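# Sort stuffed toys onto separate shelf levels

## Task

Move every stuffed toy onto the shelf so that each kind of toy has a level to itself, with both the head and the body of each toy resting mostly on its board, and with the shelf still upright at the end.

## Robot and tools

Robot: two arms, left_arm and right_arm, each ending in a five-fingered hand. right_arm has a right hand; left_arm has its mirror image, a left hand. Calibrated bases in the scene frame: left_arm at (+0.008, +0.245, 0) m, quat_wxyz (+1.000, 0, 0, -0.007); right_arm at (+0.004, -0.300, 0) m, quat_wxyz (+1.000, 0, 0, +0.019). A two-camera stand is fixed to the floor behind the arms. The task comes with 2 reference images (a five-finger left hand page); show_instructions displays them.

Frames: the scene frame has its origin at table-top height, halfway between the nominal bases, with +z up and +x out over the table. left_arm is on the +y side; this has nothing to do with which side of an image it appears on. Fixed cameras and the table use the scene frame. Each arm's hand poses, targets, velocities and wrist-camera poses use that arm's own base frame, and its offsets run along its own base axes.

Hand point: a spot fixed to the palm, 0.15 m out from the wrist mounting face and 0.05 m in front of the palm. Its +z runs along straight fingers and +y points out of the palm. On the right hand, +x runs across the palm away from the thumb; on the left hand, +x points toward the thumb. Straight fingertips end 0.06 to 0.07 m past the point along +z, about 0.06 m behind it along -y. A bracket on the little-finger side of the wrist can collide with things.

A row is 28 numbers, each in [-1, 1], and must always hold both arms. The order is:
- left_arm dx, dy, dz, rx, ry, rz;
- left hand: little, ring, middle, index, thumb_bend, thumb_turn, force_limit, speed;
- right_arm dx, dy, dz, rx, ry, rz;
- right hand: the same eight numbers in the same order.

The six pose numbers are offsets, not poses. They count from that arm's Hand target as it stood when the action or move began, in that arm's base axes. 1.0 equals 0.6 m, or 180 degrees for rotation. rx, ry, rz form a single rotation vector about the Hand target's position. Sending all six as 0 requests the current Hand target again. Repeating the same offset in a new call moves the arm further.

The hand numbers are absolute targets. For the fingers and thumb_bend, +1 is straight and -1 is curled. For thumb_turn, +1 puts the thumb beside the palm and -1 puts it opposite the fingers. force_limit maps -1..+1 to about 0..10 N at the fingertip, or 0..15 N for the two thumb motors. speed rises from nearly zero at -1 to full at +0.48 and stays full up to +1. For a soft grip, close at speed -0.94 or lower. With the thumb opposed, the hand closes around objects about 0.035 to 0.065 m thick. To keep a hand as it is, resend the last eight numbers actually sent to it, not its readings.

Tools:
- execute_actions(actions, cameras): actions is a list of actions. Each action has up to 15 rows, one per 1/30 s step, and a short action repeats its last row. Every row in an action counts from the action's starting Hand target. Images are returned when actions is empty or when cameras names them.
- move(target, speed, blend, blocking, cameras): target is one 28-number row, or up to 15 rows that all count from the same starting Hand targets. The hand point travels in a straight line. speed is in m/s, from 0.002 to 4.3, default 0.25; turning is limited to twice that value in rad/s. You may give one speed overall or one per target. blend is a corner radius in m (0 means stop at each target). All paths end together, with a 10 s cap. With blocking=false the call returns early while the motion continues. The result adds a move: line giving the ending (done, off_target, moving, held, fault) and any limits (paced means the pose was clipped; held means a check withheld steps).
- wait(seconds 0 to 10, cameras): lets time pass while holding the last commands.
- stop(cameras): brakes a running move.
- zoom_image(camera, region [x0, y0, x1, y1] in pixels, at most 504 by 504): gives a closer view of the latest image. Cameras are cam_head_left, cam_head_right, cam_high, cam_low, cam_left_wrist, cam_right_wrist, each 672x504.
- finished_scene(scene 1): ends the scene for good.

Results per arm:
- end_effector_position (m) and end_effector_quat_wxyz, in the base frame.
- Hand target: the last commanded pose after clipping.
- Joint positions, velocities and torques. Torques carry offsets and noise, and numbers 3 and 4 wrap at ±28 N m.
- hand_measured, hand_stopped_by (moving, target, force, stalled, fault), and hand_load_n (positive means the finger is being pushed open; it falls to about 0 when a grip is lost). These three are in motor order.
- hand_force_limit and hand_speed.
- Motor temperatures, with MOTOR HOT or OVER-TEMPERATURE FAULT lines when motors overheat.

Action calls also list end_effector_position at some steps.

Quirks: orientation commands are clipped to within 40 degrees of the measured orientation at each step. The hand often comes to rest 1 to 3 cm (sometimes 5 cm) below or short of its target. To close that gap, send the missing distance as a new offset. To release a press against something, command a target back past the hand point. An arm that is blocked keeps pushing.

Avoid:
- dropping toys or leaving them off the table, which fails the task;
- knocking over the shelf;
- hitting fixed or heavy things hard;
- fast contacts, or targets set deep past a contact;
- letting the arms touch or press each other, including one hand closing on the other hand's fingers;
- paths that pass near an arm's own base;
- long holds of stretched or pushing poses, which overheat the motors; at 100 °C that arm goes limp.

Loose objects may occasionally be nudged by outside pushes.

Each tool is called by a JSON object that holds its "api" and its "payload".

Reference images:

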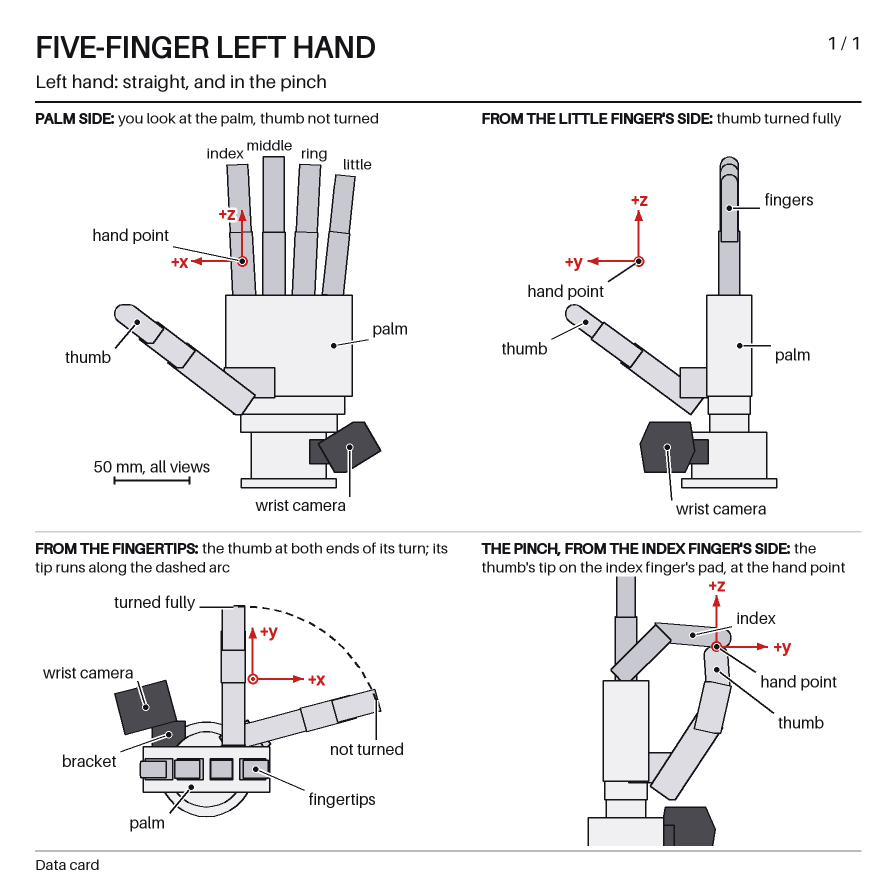

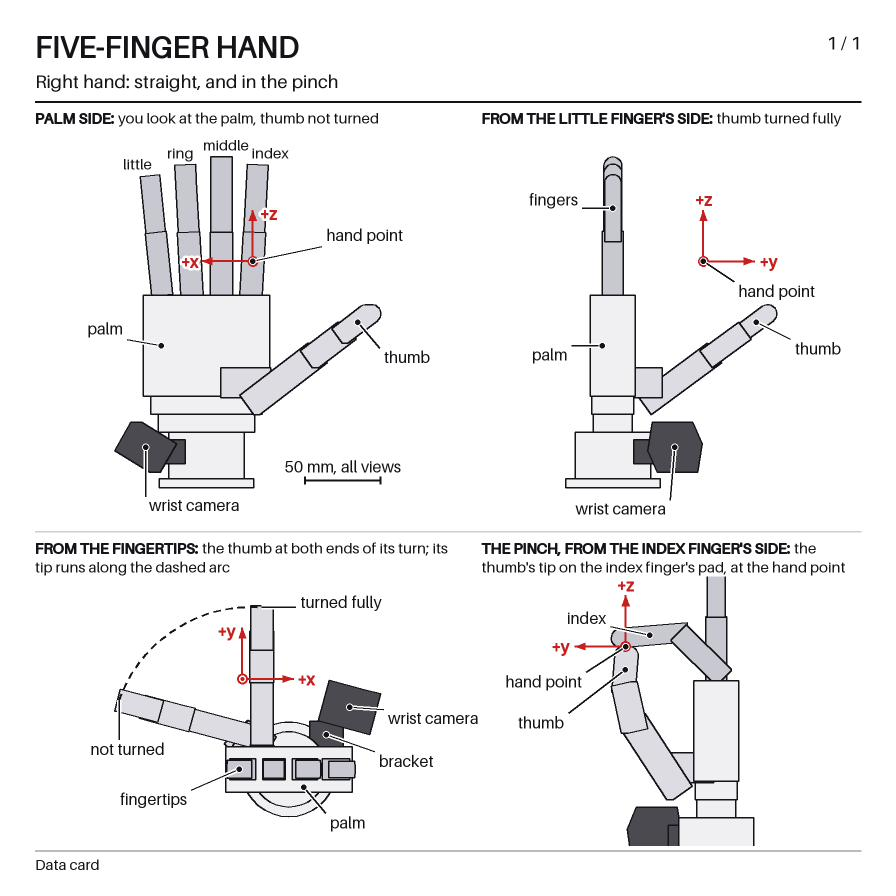

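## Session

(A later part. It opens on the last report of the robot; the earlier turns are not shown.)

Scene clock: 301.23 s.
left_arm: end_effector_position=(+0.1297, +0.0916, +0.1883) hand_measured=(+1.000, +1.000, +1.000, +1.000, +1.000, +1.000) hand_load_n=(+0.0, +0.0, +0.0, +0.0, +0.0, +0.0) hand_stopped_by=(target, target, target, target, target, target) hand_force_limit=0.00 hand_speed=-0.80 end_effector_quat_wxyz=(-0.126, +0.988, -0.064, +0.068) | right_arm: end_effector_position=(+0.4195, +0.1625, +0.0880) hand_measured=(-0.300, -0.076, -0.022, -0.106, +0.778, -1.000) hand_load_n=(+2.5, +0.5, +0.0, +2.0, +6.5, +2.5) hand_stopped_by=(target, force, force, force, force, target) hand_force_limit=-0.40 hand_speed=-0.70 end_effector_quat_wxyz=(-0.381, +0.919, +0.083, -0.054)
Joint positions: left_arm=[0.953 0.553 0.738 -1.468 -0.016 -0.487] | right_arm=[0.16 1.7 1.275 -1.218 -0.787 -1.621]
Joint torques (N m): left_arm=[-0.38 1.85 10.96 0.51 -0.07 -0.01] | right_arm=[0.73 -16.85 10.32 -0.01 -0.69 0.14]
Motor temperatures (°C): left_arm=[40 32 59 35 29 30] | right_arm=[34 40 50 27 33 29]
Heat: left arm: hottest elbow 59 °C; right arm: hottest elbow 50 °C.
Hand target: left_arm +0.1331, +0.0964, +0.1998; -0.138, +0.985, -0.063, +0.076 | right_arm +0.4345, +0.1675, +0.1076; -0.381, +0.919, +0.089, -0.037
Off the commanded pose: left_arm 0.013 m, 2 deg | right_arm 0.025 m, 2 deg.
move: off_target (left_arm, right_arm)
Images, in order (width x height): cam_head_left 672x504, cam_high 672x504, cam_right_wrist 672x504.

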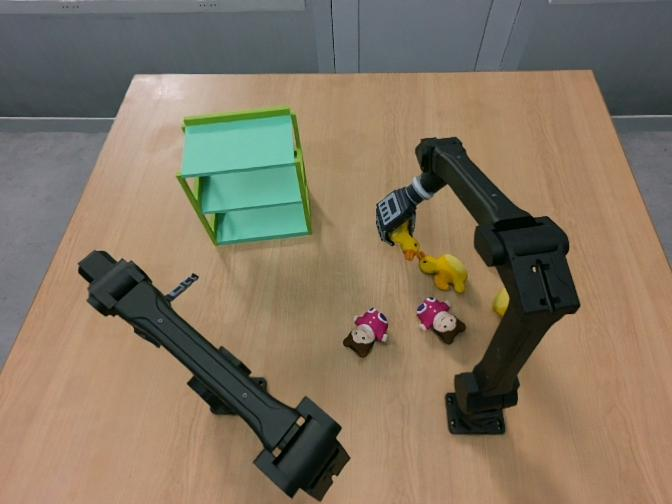

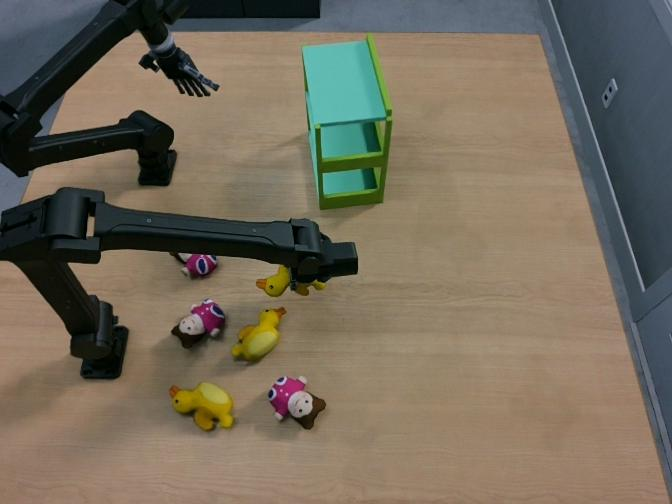

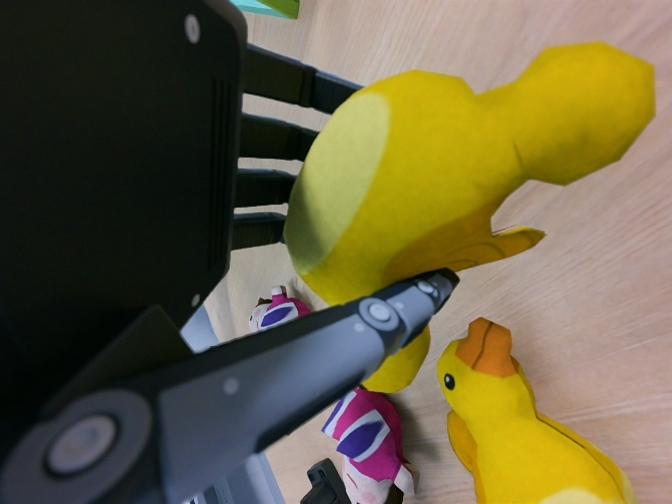

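{"api": "move", "payload": {"target": [[0,0,0,0,0,0,1,1,1,1,1,1,0,-0.8, 0.0,0.0,0.55,0,0,0,-0.3,-0.3,-0.3,-0.3,-0.1,-1,-0.4,-0.7],[0,0,0,0,0,0,1,1,1,1,1,1,0,-0.8, 0.1,0.6,0.58,0,0,0,-0.3,-0.3,-0.3,-0.3,-0.1,-1,-0.4,-0.7]], "cameras": ["all"], "speed": 0.25, "blend": [0.05,0]}}

Scene clock: 322.80 s.
left_arm: end_effector_position=(+0.1297, +0.0916, +0.1883) hand_measured=(+1.000, +1.000, +1.000, +1.000, +1.000, +1.000) hand_load_n=(+0.0, -0.5, +0.0, +0.0, -0.5, +0.0) hand_stopped_by=(target, target, target, target, target, target) hand_force_limit=0.00 hand_speed=-0.80 end_effector_quat_wxyz=(-0.126, +0.988, -0.064, +0.068) | right_arm: end_effector_position=(+0.4896, +0.5230, +0.4381) hand_measured=(-0.300, -0.076, -0.022, -0.106, +0.778, -1.000) hand_load_n=(+2.5, +1.0, +0.0, +2.0, +6.5, +2.5) hand_stopped_by=(target, force, force, force, force, target) hand_force_limit=-0.40 hand_speed=-0.70 end_effector_quat_wxyz=(-0.479, +0.875, +0.048, +0.049)
Joint positions: left_arm=[0.953 0.553 0.738 -1.468 -0.016 -0.487] | right_arm=[0.663 2.179 2.879 -1.473 -0.693 -0.715]
Joint torques (N m): left_arm=[-0.44 1.85 10.96 0.54 -0.07 -0.01] | right_arm=[0.15 -22.59 10.52 2.4 -0.63 0.16]
Motor temperatures (°C): left_arm=[39 32 59 35 29 30] | right_arm=[33 42 51 27 33 29]
Heat: left arm: hottest elbow 59 °C; right arm: hottest elbow 51 °C.
Hand target: left_arm +0.1331, +0.0964, +0.1998; -0.138, +0.985, -0.063, +0.076 | right_arm +0.4945, +0.5274, +0.4557; -0.381, +0.919, +0.089, -0.037
Off the commanded pose: left_arm 0.013 m, 2 deg | right_arm 0.019 m, 16 deg.
elbow stopped short (right arm): the move would have taken joint 3 (elbow) straighter than the controller allows.
move: off_target (left_arm, right_arm)

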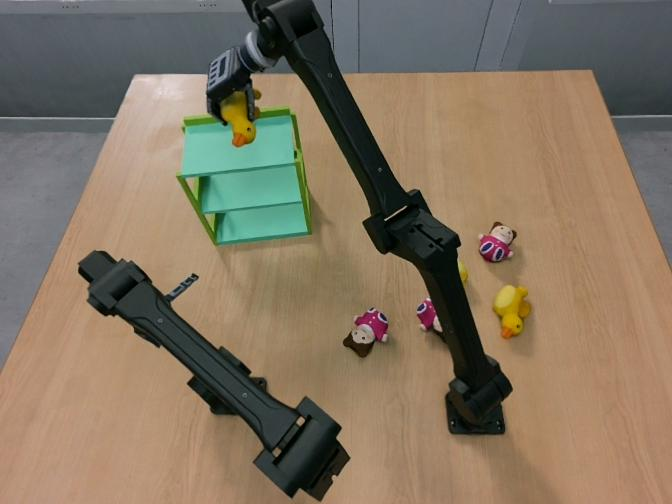

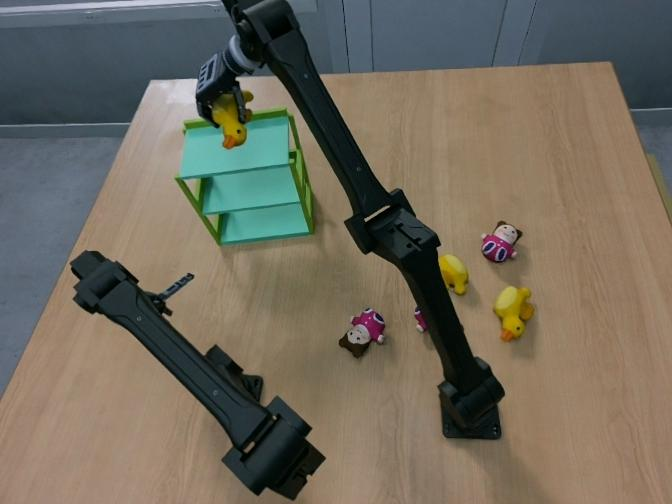

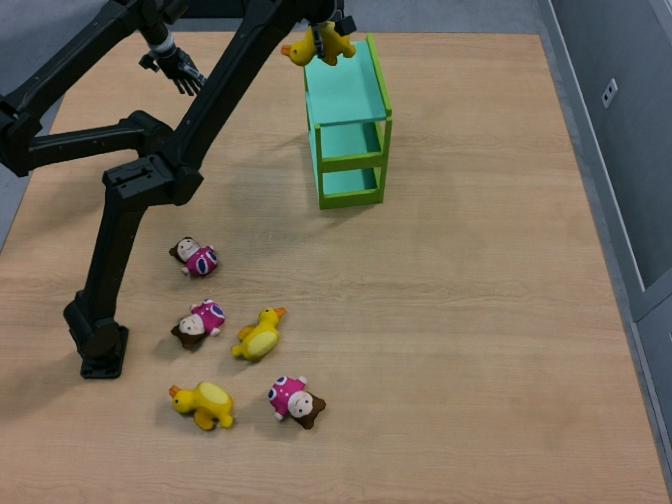

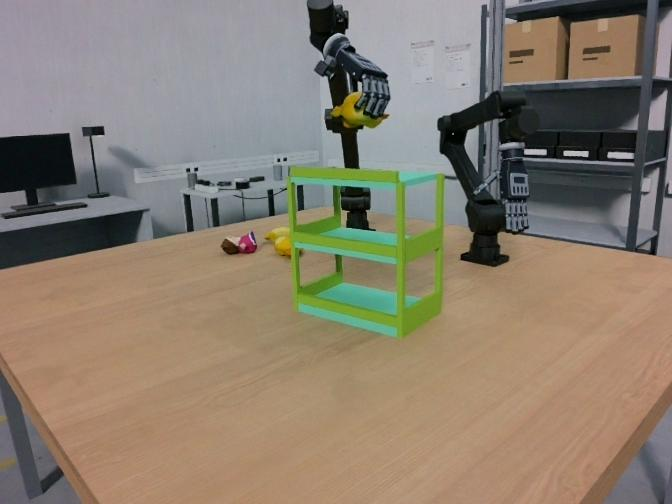

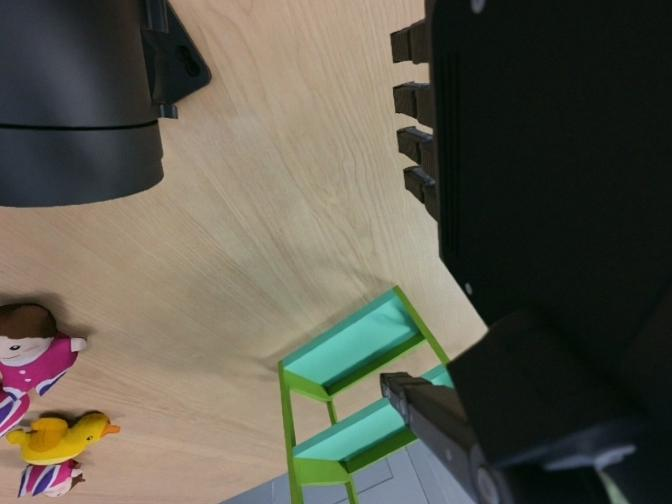

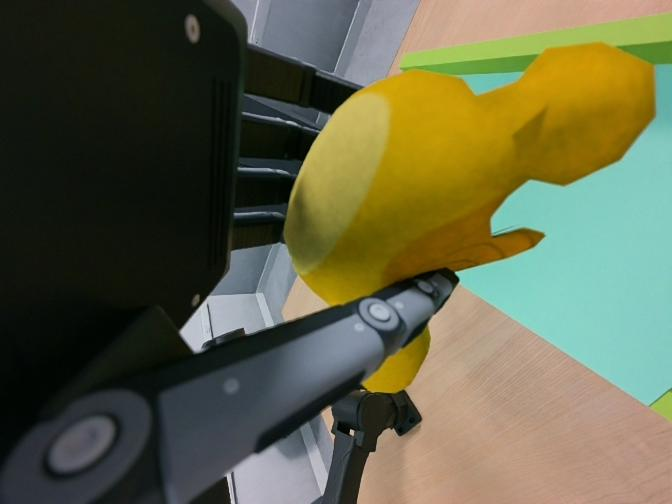

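{"api": "move", "payload": {"target": [0,0,0,0,0,0,1,1,1,1,1,1,0,-0.8, 0.109,0.059,-0.134,0,0,0,-0.3,-0.3,-0.3,-0.3,-0.1,-1,-0.4,-0.7], "cameras": ["cam_head_left","cam_high","cam_low","cam_right_wrist"], "speed": 0.15}}

Scene clock: 367.47 s.
left_arm: end_effector_position=(+0.1297, +0.0916, +0.1883) hand_measured=(+1.000, +1.000, +1.000, +1.000, +1.000, +1.000) hand_load_n=(+0.0, +0.0, +0.0, +0.0, +0.0, +0.0) hand_stopped_by=(target, target, target, target, target, target) hand_force_limit=0.00 hand_speed=-0.80 end_effector_quat_wxyz=(-0.126, +0.988, -0.064, +0.068) | right_arm: end_effector_position=(+0.5446, +0.5643, +0.3620) hand_measured=(-0.300, -0.076, -0.022, -0.106, +0.778, -1.000) hand_load_n=(+2.0, +0.5, +0.0, +2.0, +6.5, +2.5) hand_stopped_by=(target, force, force, force, force, target) hand_force_limit=-0.40 hand_speed=-0.70 end_effector_quat_wxyz=(-0.484, +0.872, +0.051, +0.060)
Joint positions: left_arm=[0.953 0.553 0.738 -1.468 -0.016 -0.487] | right_arm=[0.661 2.312 2.88 -1.317 -0.69 -0.714]
Joint torques (N m): left_arm=[-0.44 1.79 10.93 0.53 -0.07 0] | right_arm=[-0.73 -24.7 11.17 2.44 -0.43 0.12]
Motor temperatures (°C): left_arm=[39 32 60 34 29 30] | right_arm=[33 46 52 27 33 29]
Heat: left arm: hottest elbow 60 °C; right arm: hottest elbow 52 °C.
Hand target: left_arm +0.1331, +0.0964, +0.1998; -0.138, +0.985, -0.063, +0.076 | right_arm +0.5600, +0.5628, +0.3754; -0.381, +0.919, +0.089, -0.036
Off the commanded pose: left_arm 0.013 m, 2 deg | right_arm 0.020 m, 18 deg.
elbow stopped short (right arm): the move would have taken joint 3 (elbow) straighter than the controller allows.
move: off_target (left_arm, right_arm)
Images, in order (width x height): cam_head_left 672x504, cam_high 672x504, cam_low 672x504, cam_right_wrist 672x504.

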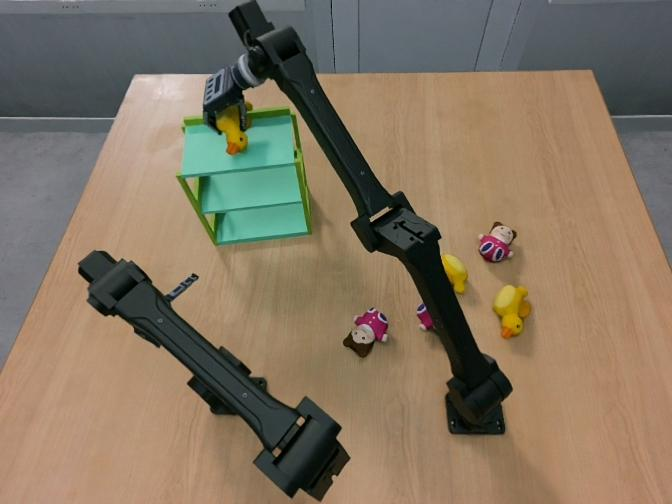

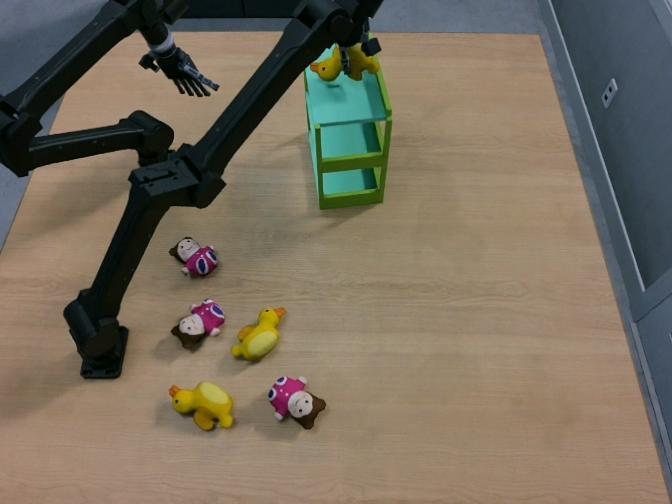

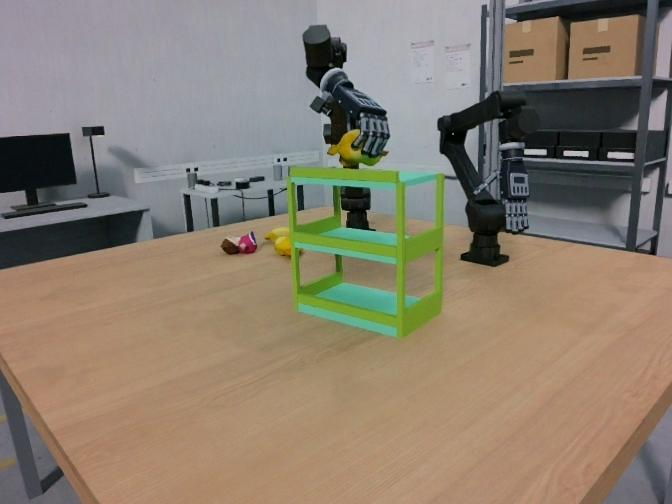

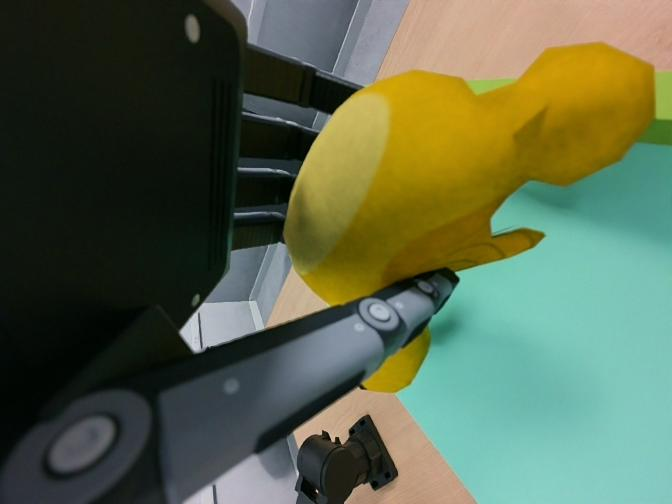

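{"api": "move", "payload": {"target": [0,0,0,0,0,0,1,1,1,1,1,1,0,-0.8, 0.013,-0.008,-0.05,0,0,0,-0.3,-0.3,-0.3,-0.3,-0.1,-1,-0.4,-0.7], "cameras": ["cam_head_left","cam_high","cam_low","cam_right_wrist"], "speed": 0.1}}

{"api": "zoom_image", "payload": {"camera": "cam_low", "region": [270, 70, 470, 220]}}

{"api": "zoom_image", "payload": {"camera": "cam_head_left", "region": [160, 60, 320, 200]}}

Scene clock: 380.17 s.
left_arm: end_effector_position=(+0.1297, +0.0916, +0.1883) hand_measured=(+1.000, +1.000, +1.000, +1.000, +1.000, +1.000) hand_load_n=(+0.0, +0.0, +0.0, +0.0, +0.0, +0.0) hand_stopped_by=(target, target, target, target, target, target) hand_force_limit=0.00 hand_speed=-0.80 end_effector_quat_wxyz=(-0.126, +0.988, -0.064, +0.068) | right_arm: end_effector_position=(+0.5547, +0.5632, +0.3443) hand_measured=(-0.300, -0.076, -0.022, -0.106, +0.778, -1.000) hand_load_n=(+2.0, +0.5, +0.0, +2.0, +6.5, +2.5) hand_stopped_by=(target, force, force, force, force, target) hand_force_limit=-0.40 hand_speed=-0.70 end_effector_quat_wxyz=(-0.479, +0.875, +0.049, +0.056)
Joint positions: left_arm=[0.953 0.553 0.738 -1.468 -0.016 -0.487] | right_arm=[0.653 2.336 2.88 -1.313 -0.693 -0.726]
Joint torques (N m): left_arm=[-0.38 1.79 10.93 0.55 -0.06 0] | right_arm=[-1.03 -24.23 11.18 1.29 -0.64 -0.18]
Motor temperatures (°C): left_arm=[39 32 60 34 29 29] | right_arm=[33 47 54 27 33 29]
Heat: left arm: hottest elbow 60 °C; right arm: hottest elbow 54 °C.
Hand target: left_arm +0.1331, +0.0964, +0.1998; -0.138, +0.985, -0.063, +0.076 | right_arm +0.5677, +0.5581, +0.3454; -0.381, +0.919, +0.089, -0.037
Off the commanded pose: left_arm 0.013 m, 2 deg | right_arm 0.014 m, 17 deg.
elbow stopped short (right arm): the move would have taken joint 3 (elbow) straighter than the controller allows.
move: off_target (left_arm, right_arm)
Images, in order (width x height): cam_head_left 672x504, cam_high 672x504, cam_low 672x504, cam_right_wrist 672x504.

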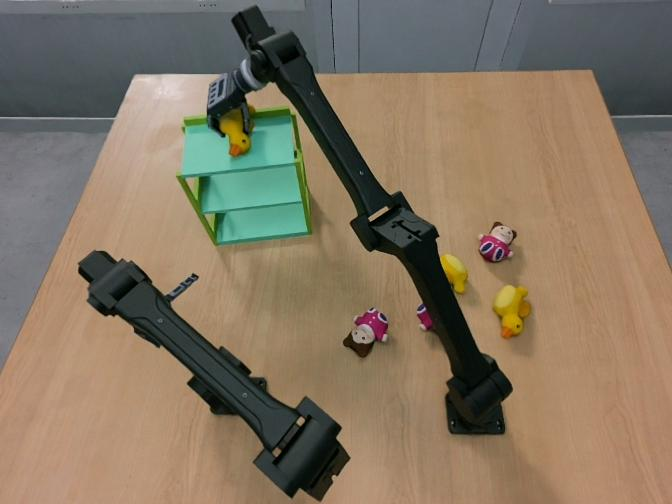

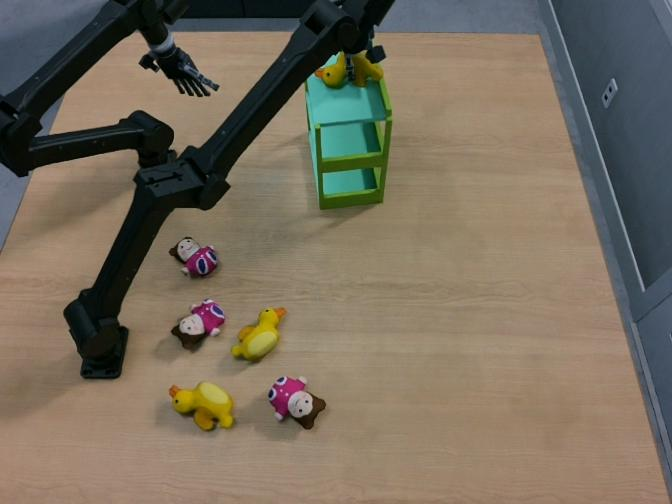

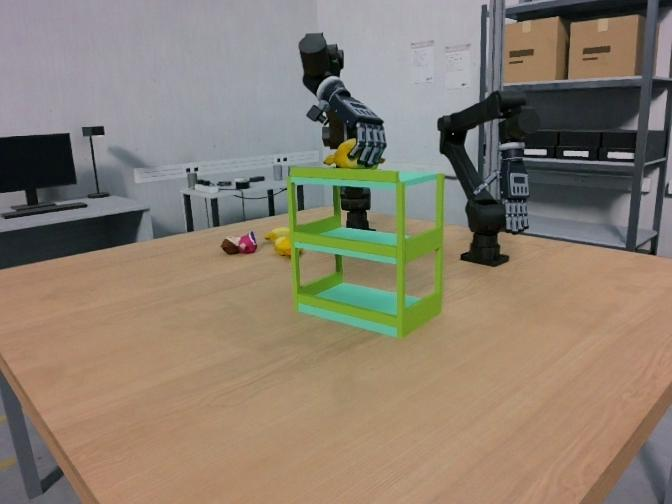

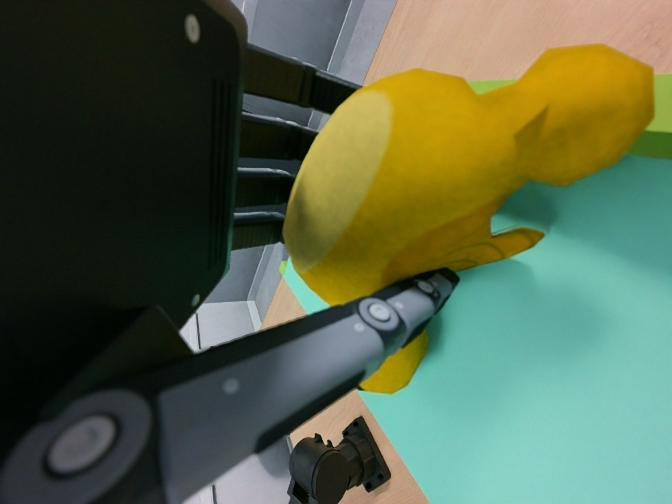

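Scaled by 2.520 from the camera's 672x504 image, which has a finer 960x720 frame.

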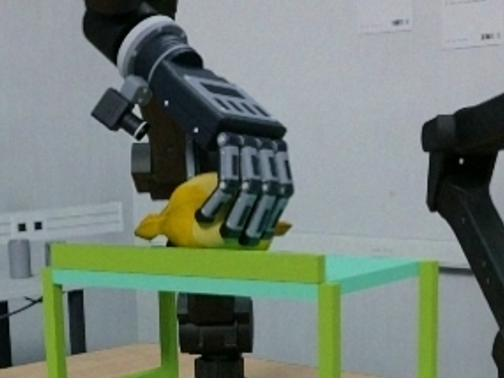

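Scaled by 3.150 from the camera's 672x504 image, which has a finer 960x720 frame.

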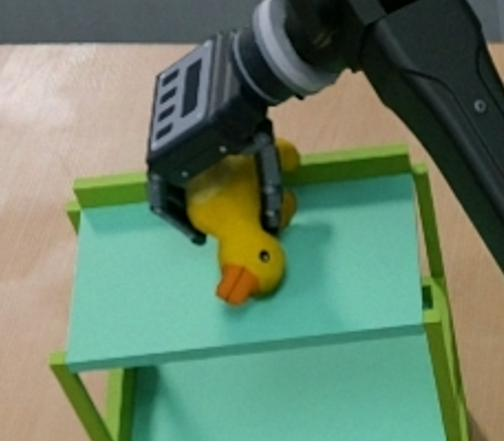

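{"api": "move", "payload": {"target": [[0,0,0,0,0,0,1,1,1,1,1,1,0,-0.8, -0.027,-0.0,0,0,0,0,-0.3,-0.3,-0.3,-0.3,-0.1,-1,-0.4,-0.7],[0,0,0,0,0,0,1,1,1,1,1,1,0,-0.8, -0.027,-0.0,-0.042,0,0,0,-0.3,-0.3,-0.3,-0.3,-0.1,-1,-0.4,-0.7]], "cameras": ["cam_head_left","cam_high","cam_low","cam_right_wrist"], "speed": 0.08}}

{"api": "zoom_image", "payload": {"camera": "cam_low", "region": [270, 70, 470, 220]}}

{"api": "zoom_image", "payload": {"camera": "cam_head_left", "region": [160, 60, 320, 200]}}

Scene clock: 395.40 s.
left_arm: end_effector_position=(+0.1297, +0.0916, +0.1883) hand_measured=(+1.000, +1.000, +1.000, +1.000, +1.000, +1.000) hand_load_n=(+0.0, +0.0, +0.0, +0.0, +0.0, +0.0) hand_stopped_by=(target, target, target, target, target, target) hand_force_limit=0.00 hand_speed=-0.80 end_effector_quat_wxyz=(-0.126, +0.988, -0.064, +0.068) | right_arm: end_effector_position=(+0.5453, +0.5526, +0.3377) hand_measured=(-0.300, -0.076, -0.022, -0.106, +0.778, -1.000) hand_load_n=(+2.0, +1.0, +0.5, +1.5, +5.5, +2.5) hand_stopped_by=(target, force, force, force, force, target) hand_force_limit=-0.40 hand_speed=-0.70 end_effector_quat_wxyz=(-0.460, +0.885, +0.059, +0.043)
Joint positions: left_arm=[0.953 0.553 0.738 -1.468 -0.016 -0.487] | right_arm=[0.653 2.336 2.887 -1.389 -0.692 -0.776]
Joint torques (N m): left_arm=[-0.32 1.85 10.93 0.53 -0.07 0] | right_arm=[0.21 -22.3 10.74 0.9 -0.35 -0.18]
Motor temperatures (°C): left_arm=[39 32 60 34 29 29] | right_arm=[33 47 55 27 33 29]
Heat: left arm: hottest elbow 60 °C; right arm: hottest elbow 55 °C.
Hand target: left_arm +0.1331, +0.0964, +0.1998; -0.138, +0.985, -0.063, +0.076 | right_arm +0.5515, +0.5581, +0.3202; -0.381, +0.919, +0.089, -0.036
Off the commanded pose: left_arm 0.013 m, 2 deg | right_arm 0.019 m, 14 deg.
elbow stopped short (right arm): the move would have taken joint 3 (elbow) straighter than the controller allows.
move: off_target (left_arm, right_arm)
Images, in order (width x height): cam_head_left 672x504, cam_high 672x504, cam_low 672x504, cam_right_wrist 672x504.

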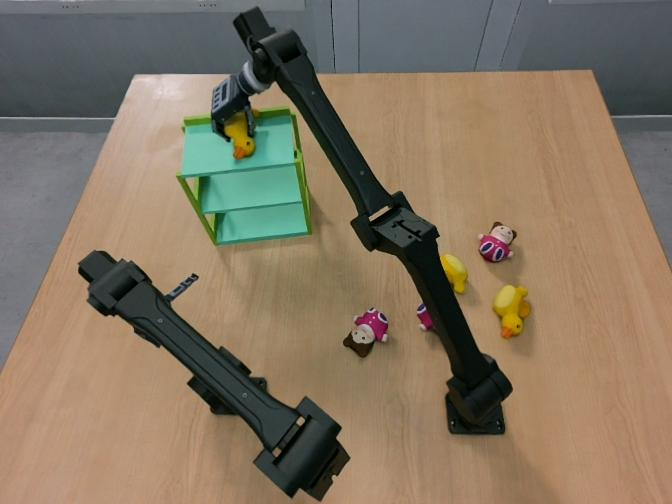

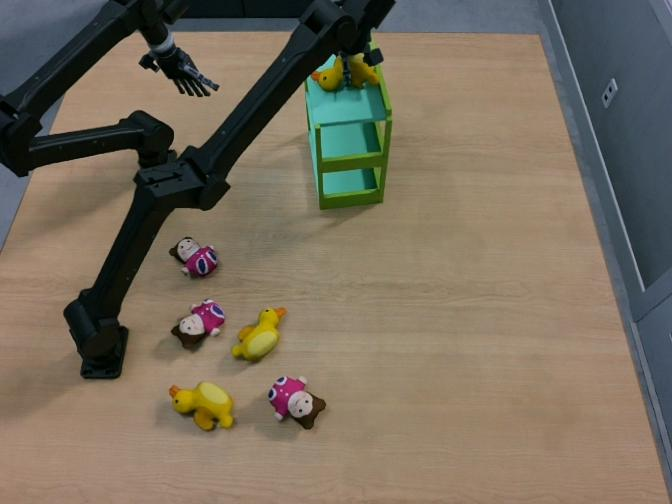

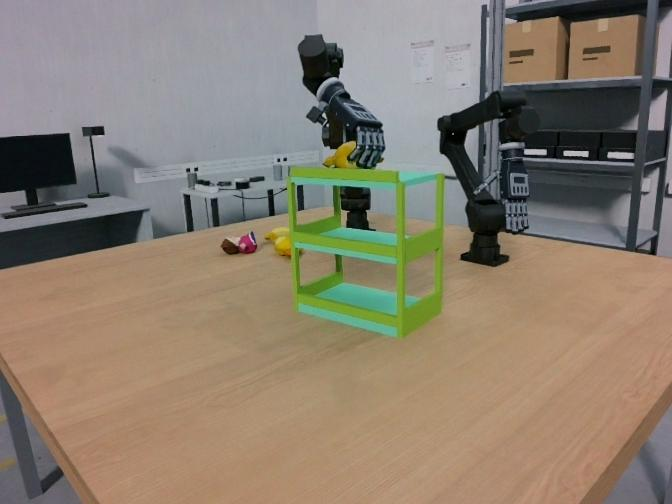

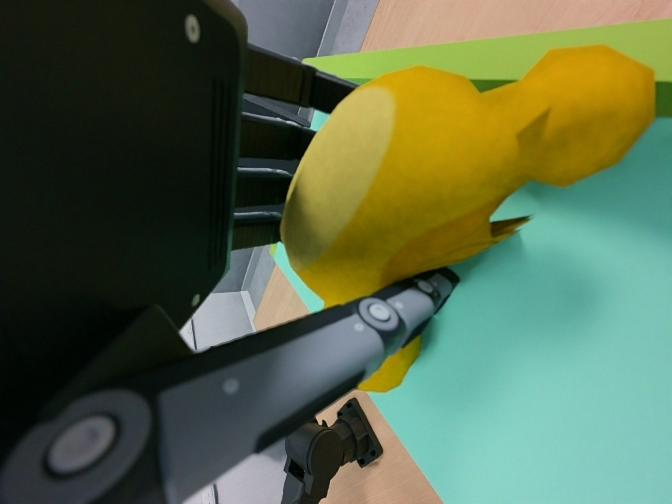

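Scaled by 2.520 from the camera's 672x504 image, which has a finer 960x720 frame.

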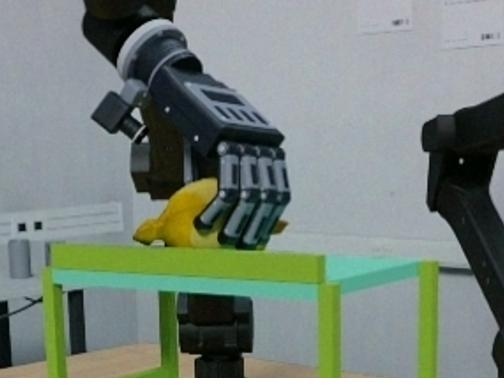

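Scaled by 3.150 from the camera's 672x504 image, which has a finer 960x720 frame.

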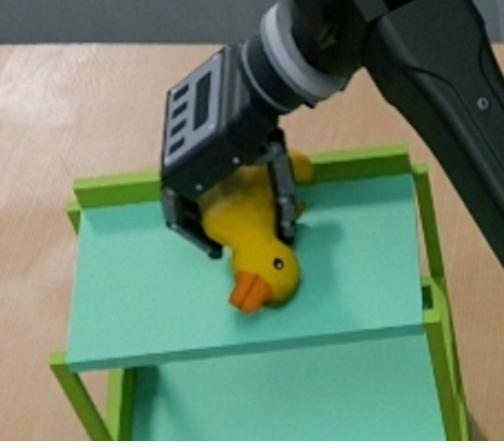

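{"api": "move", "payload": {"target": [0,0,0,0,0,0,1,1,1,1,1,1,0,-0.8, 0,0,0,0,0,0,0.4,0.4,0.4,0.4,1,-1,-0.4,-0.6], "cameras": ["cam_head_left","cam_high","cam_low","cam_right_wrist"], "speed": 0.08}}

{"api": "zoom_image", "payload": {"camera": "cam_low", "region": [270, 70, 470, 220]}}

{"api": "zoom_image", "payload": {"camera": "cam_head_left", "region": [160, 60, 320, 200]}}

Scene clock: 407.27 s.
left_arm: end_effector_position=(+0.1297, +0.0916, +0.1883) hand_measured=(+1.000, +1.000, +1.000, +1.000, +1.000, +1.000) hand_load_n=(+0.0, +0.0, +0.0, +0.0, +0.0, -0.5) hand_stopped_by=(target, target, target, target, target, target) hand_force_limit=0.00 hand_speed=-0.80 end_effector_quat_wxyz=(-0.126, +0.988, -0.064, +0.068) | right_arm: end_effector_position=(+0.5472, +0.5533, +0.3277) hand_measured=(+0.400, +0.400, +0.400, +0.400, +1.000, -1.000) hand_load_n=(+0.0, +0.0, +0.0, +0.0, +0.0, +0.0) hand_stopped_by=(target, target, target, target, target, target) hand_force_limit=-0.40 hand_speed=-0.60 end_effector_quat_wxyz=(-0.456, +0.888, +0.056, +0.039)
Joint positions: left_arm=[0.953 0.553 0.738 -1.468 -0.016 -0.487] | right_arm=[0.653 2.349 2.888 -1.393 -0.689 -0.778]
Joint torques (N m): left_arm=[-0.38 1.79 10.93 0.54 -0.07 -0.01] | right_arm=[0.38 -24 10.51 1.09 -0.42 -0.17]
Motor temperatures (°C): left_arm=[39 32 60 34 29 29] | right_arm=[33 46 56 27 33 29]
Heat: left arm: hottest elbow 60 °C; right arm: hottest elbow 56 °C.
Hand target: left_arm +0.1331, +0.0964, +0.1998; -0.138, +0.985, -0.063, +0.076 | right_arm +0.5515, +0.5581, +0.3201; -0.381, +0.919, +0.089, -0.037
Off the commanded pose: left_arm 0.013 m, 2 deg | right_arm 0.010 m, 13 deg.
elbow stopped short (right arm): the move would have taken joint 3 (elbow) straighter than the controller allows.
move: off_target (left_arm, right_arm)
Images, in order (width x height): cam_head_left 672x504, cam_high 672x504, cam_low 672x504, cam_right_wrist 672x504.

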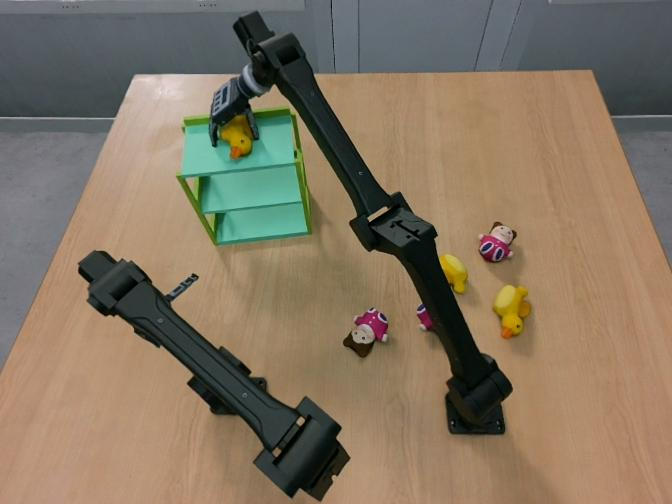

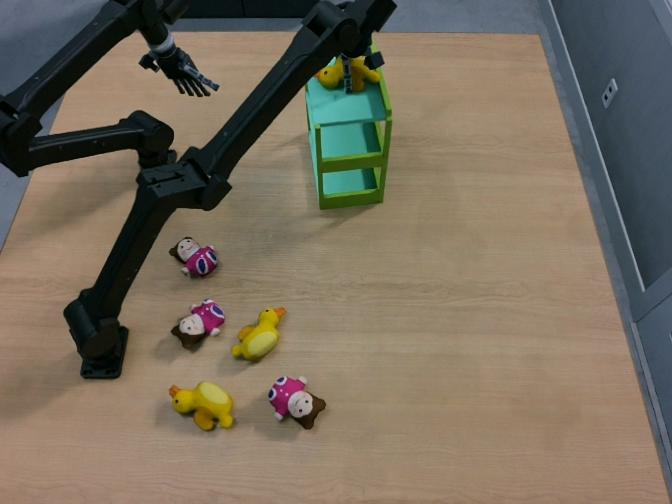

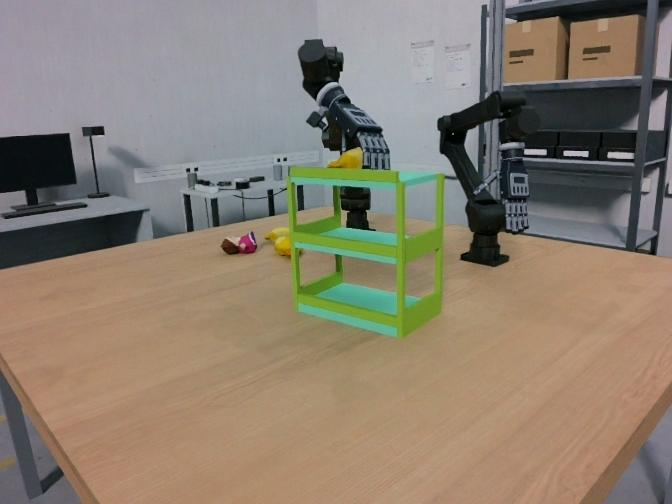

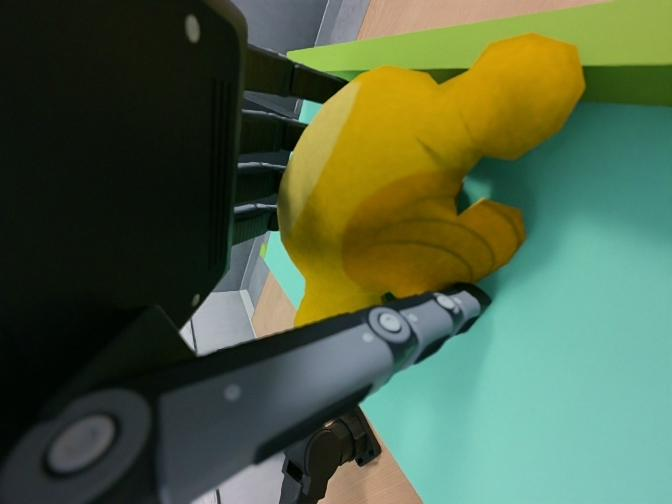

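Scaled by 2.520 from the camera's 672x504 image, which has a finer 960x720 frame.

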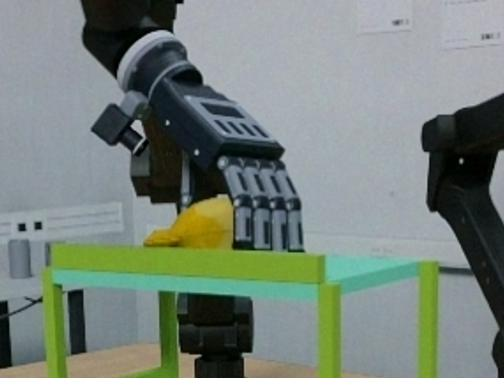

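Scaled by 3.150 from the camera's 672x504 image, which has a finer 960x720 frame.

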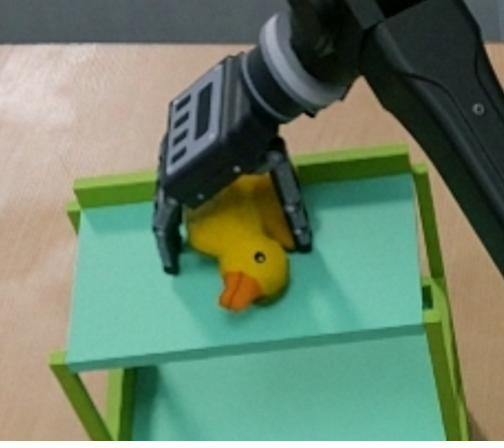

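{"api": "move", "payload": {"target": [0,0,0,0,0,0,1,1,1,1,1,1,0,-0.8, 0,0.0,0.12,0,0,0,0.5,0.5,0.5,0.5,1,-1,-0.4,0], "cameras": ["cam_head_left","cam_low","cam_right_wrist"], "speed": 0.1}}

{"api": "zoom_image", "payload": {"camera": "cam_low", "region": [270, 70, 470, 220]}}

Scene clock: 419.37 s.
left_arm: end_effector_position=(+0.1297, +0.0916, +0.1883) hand_measured=(+1.000, +1.000, +1.000, +1.000, +1.000, +1.000) hand_load_n=(+0.0, +0.0, +0.0, +0.0, +0.0, +0.0) hand_stopped_by=(target, target, target, target, target, target) hand_force_limit=0.00 hand_speed=-0.80 end_effector_quat_wxyz=(-0.126, +0.988, -0.064, +0.068) | right_arm: end_effector_position=(+0.5487, +0.5576, +0.3605) hand_measured=(+0.500, +0.500, +0.500, +0.500, +1.000, -1.000) hand_load_n=(+0.0, +0.0, -0.5, +0.0, +0.0, +0.0) hand_stopped_by=(target, target, target, target, target, target) hand_force_limit=-0.40 hand_speed=0.00 end_effector_quat_wxyz=(-0.479, +0.874, +0.044, +0.060)
Joint positions: left_arm=[0.953 0.553 0.738 -1.468 -0.016 -0.487] | right_arm=[0.653 2.315 2.888 -1.332 -0.684 -0.715]
Joint torques (N m): left_arm=[-0.32 1.73 10.92 0.51 -0.07 0] | right_arm=[0.5 -27.11 10.71 2.4 -0.63 0.13]
Motor temperatures (°C): left_arm=[39 32 60 34 29 29] | right_arm=[33 49 56 27 33 29]
Heat: left arm: hottest elbow 60 °C; right arm: hottest elbow 56 °C.
Hand target: left_arm +0.1331, +0.0964, +0.1998; -0.138, +0.985, -0.063, +0.076 | right_arm +0.5516, +0.5581, +0.3920; -0.381, +0.919, +0.089, -0.037
Off the commanded pose: left_arm 0.013 m, 2 deg | right_arm 0.032 m, 17 deg.
elbow stopped short (right arm): the move would have taken joint 3 (elbow) straighter than the controller allows.
move: off_target (left_arm, right_arm)
Images, in order (width x height): cam_head_left 672x504, cam_low 672x504, cam_right_wrist 672x504.

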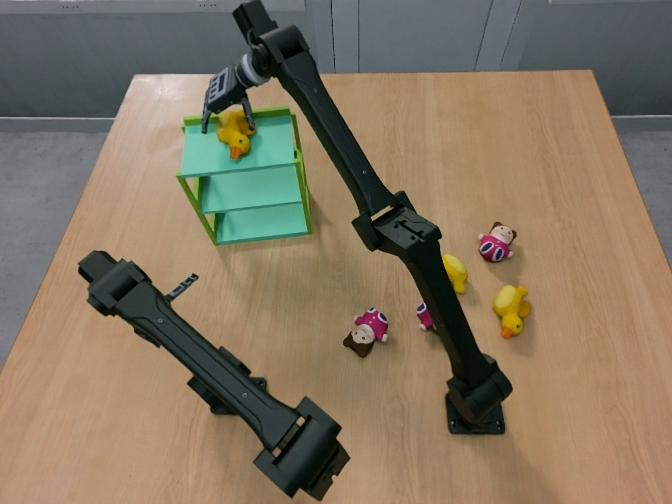

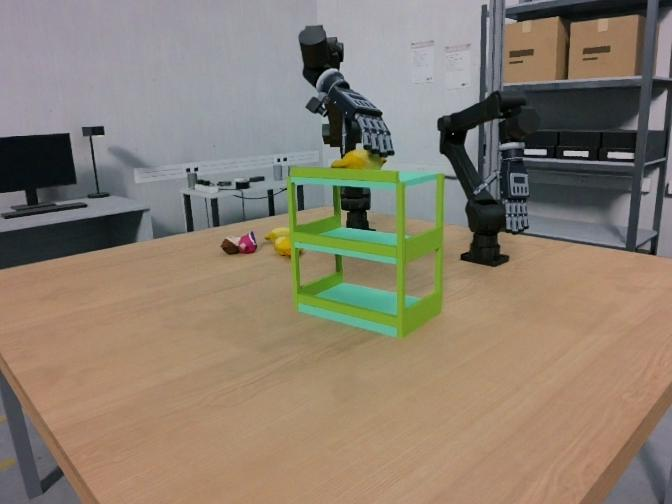

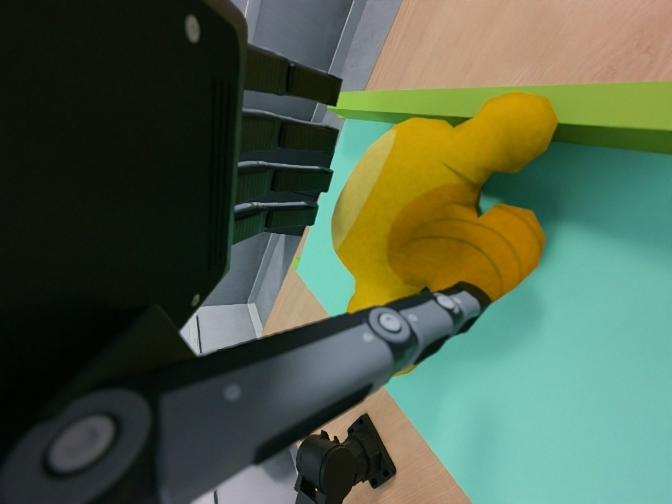

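Scaled by 2.520 from the camera's 672x504 image, which has a finer 960x720 frame.

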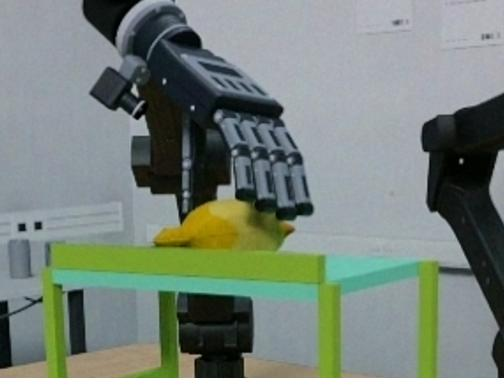

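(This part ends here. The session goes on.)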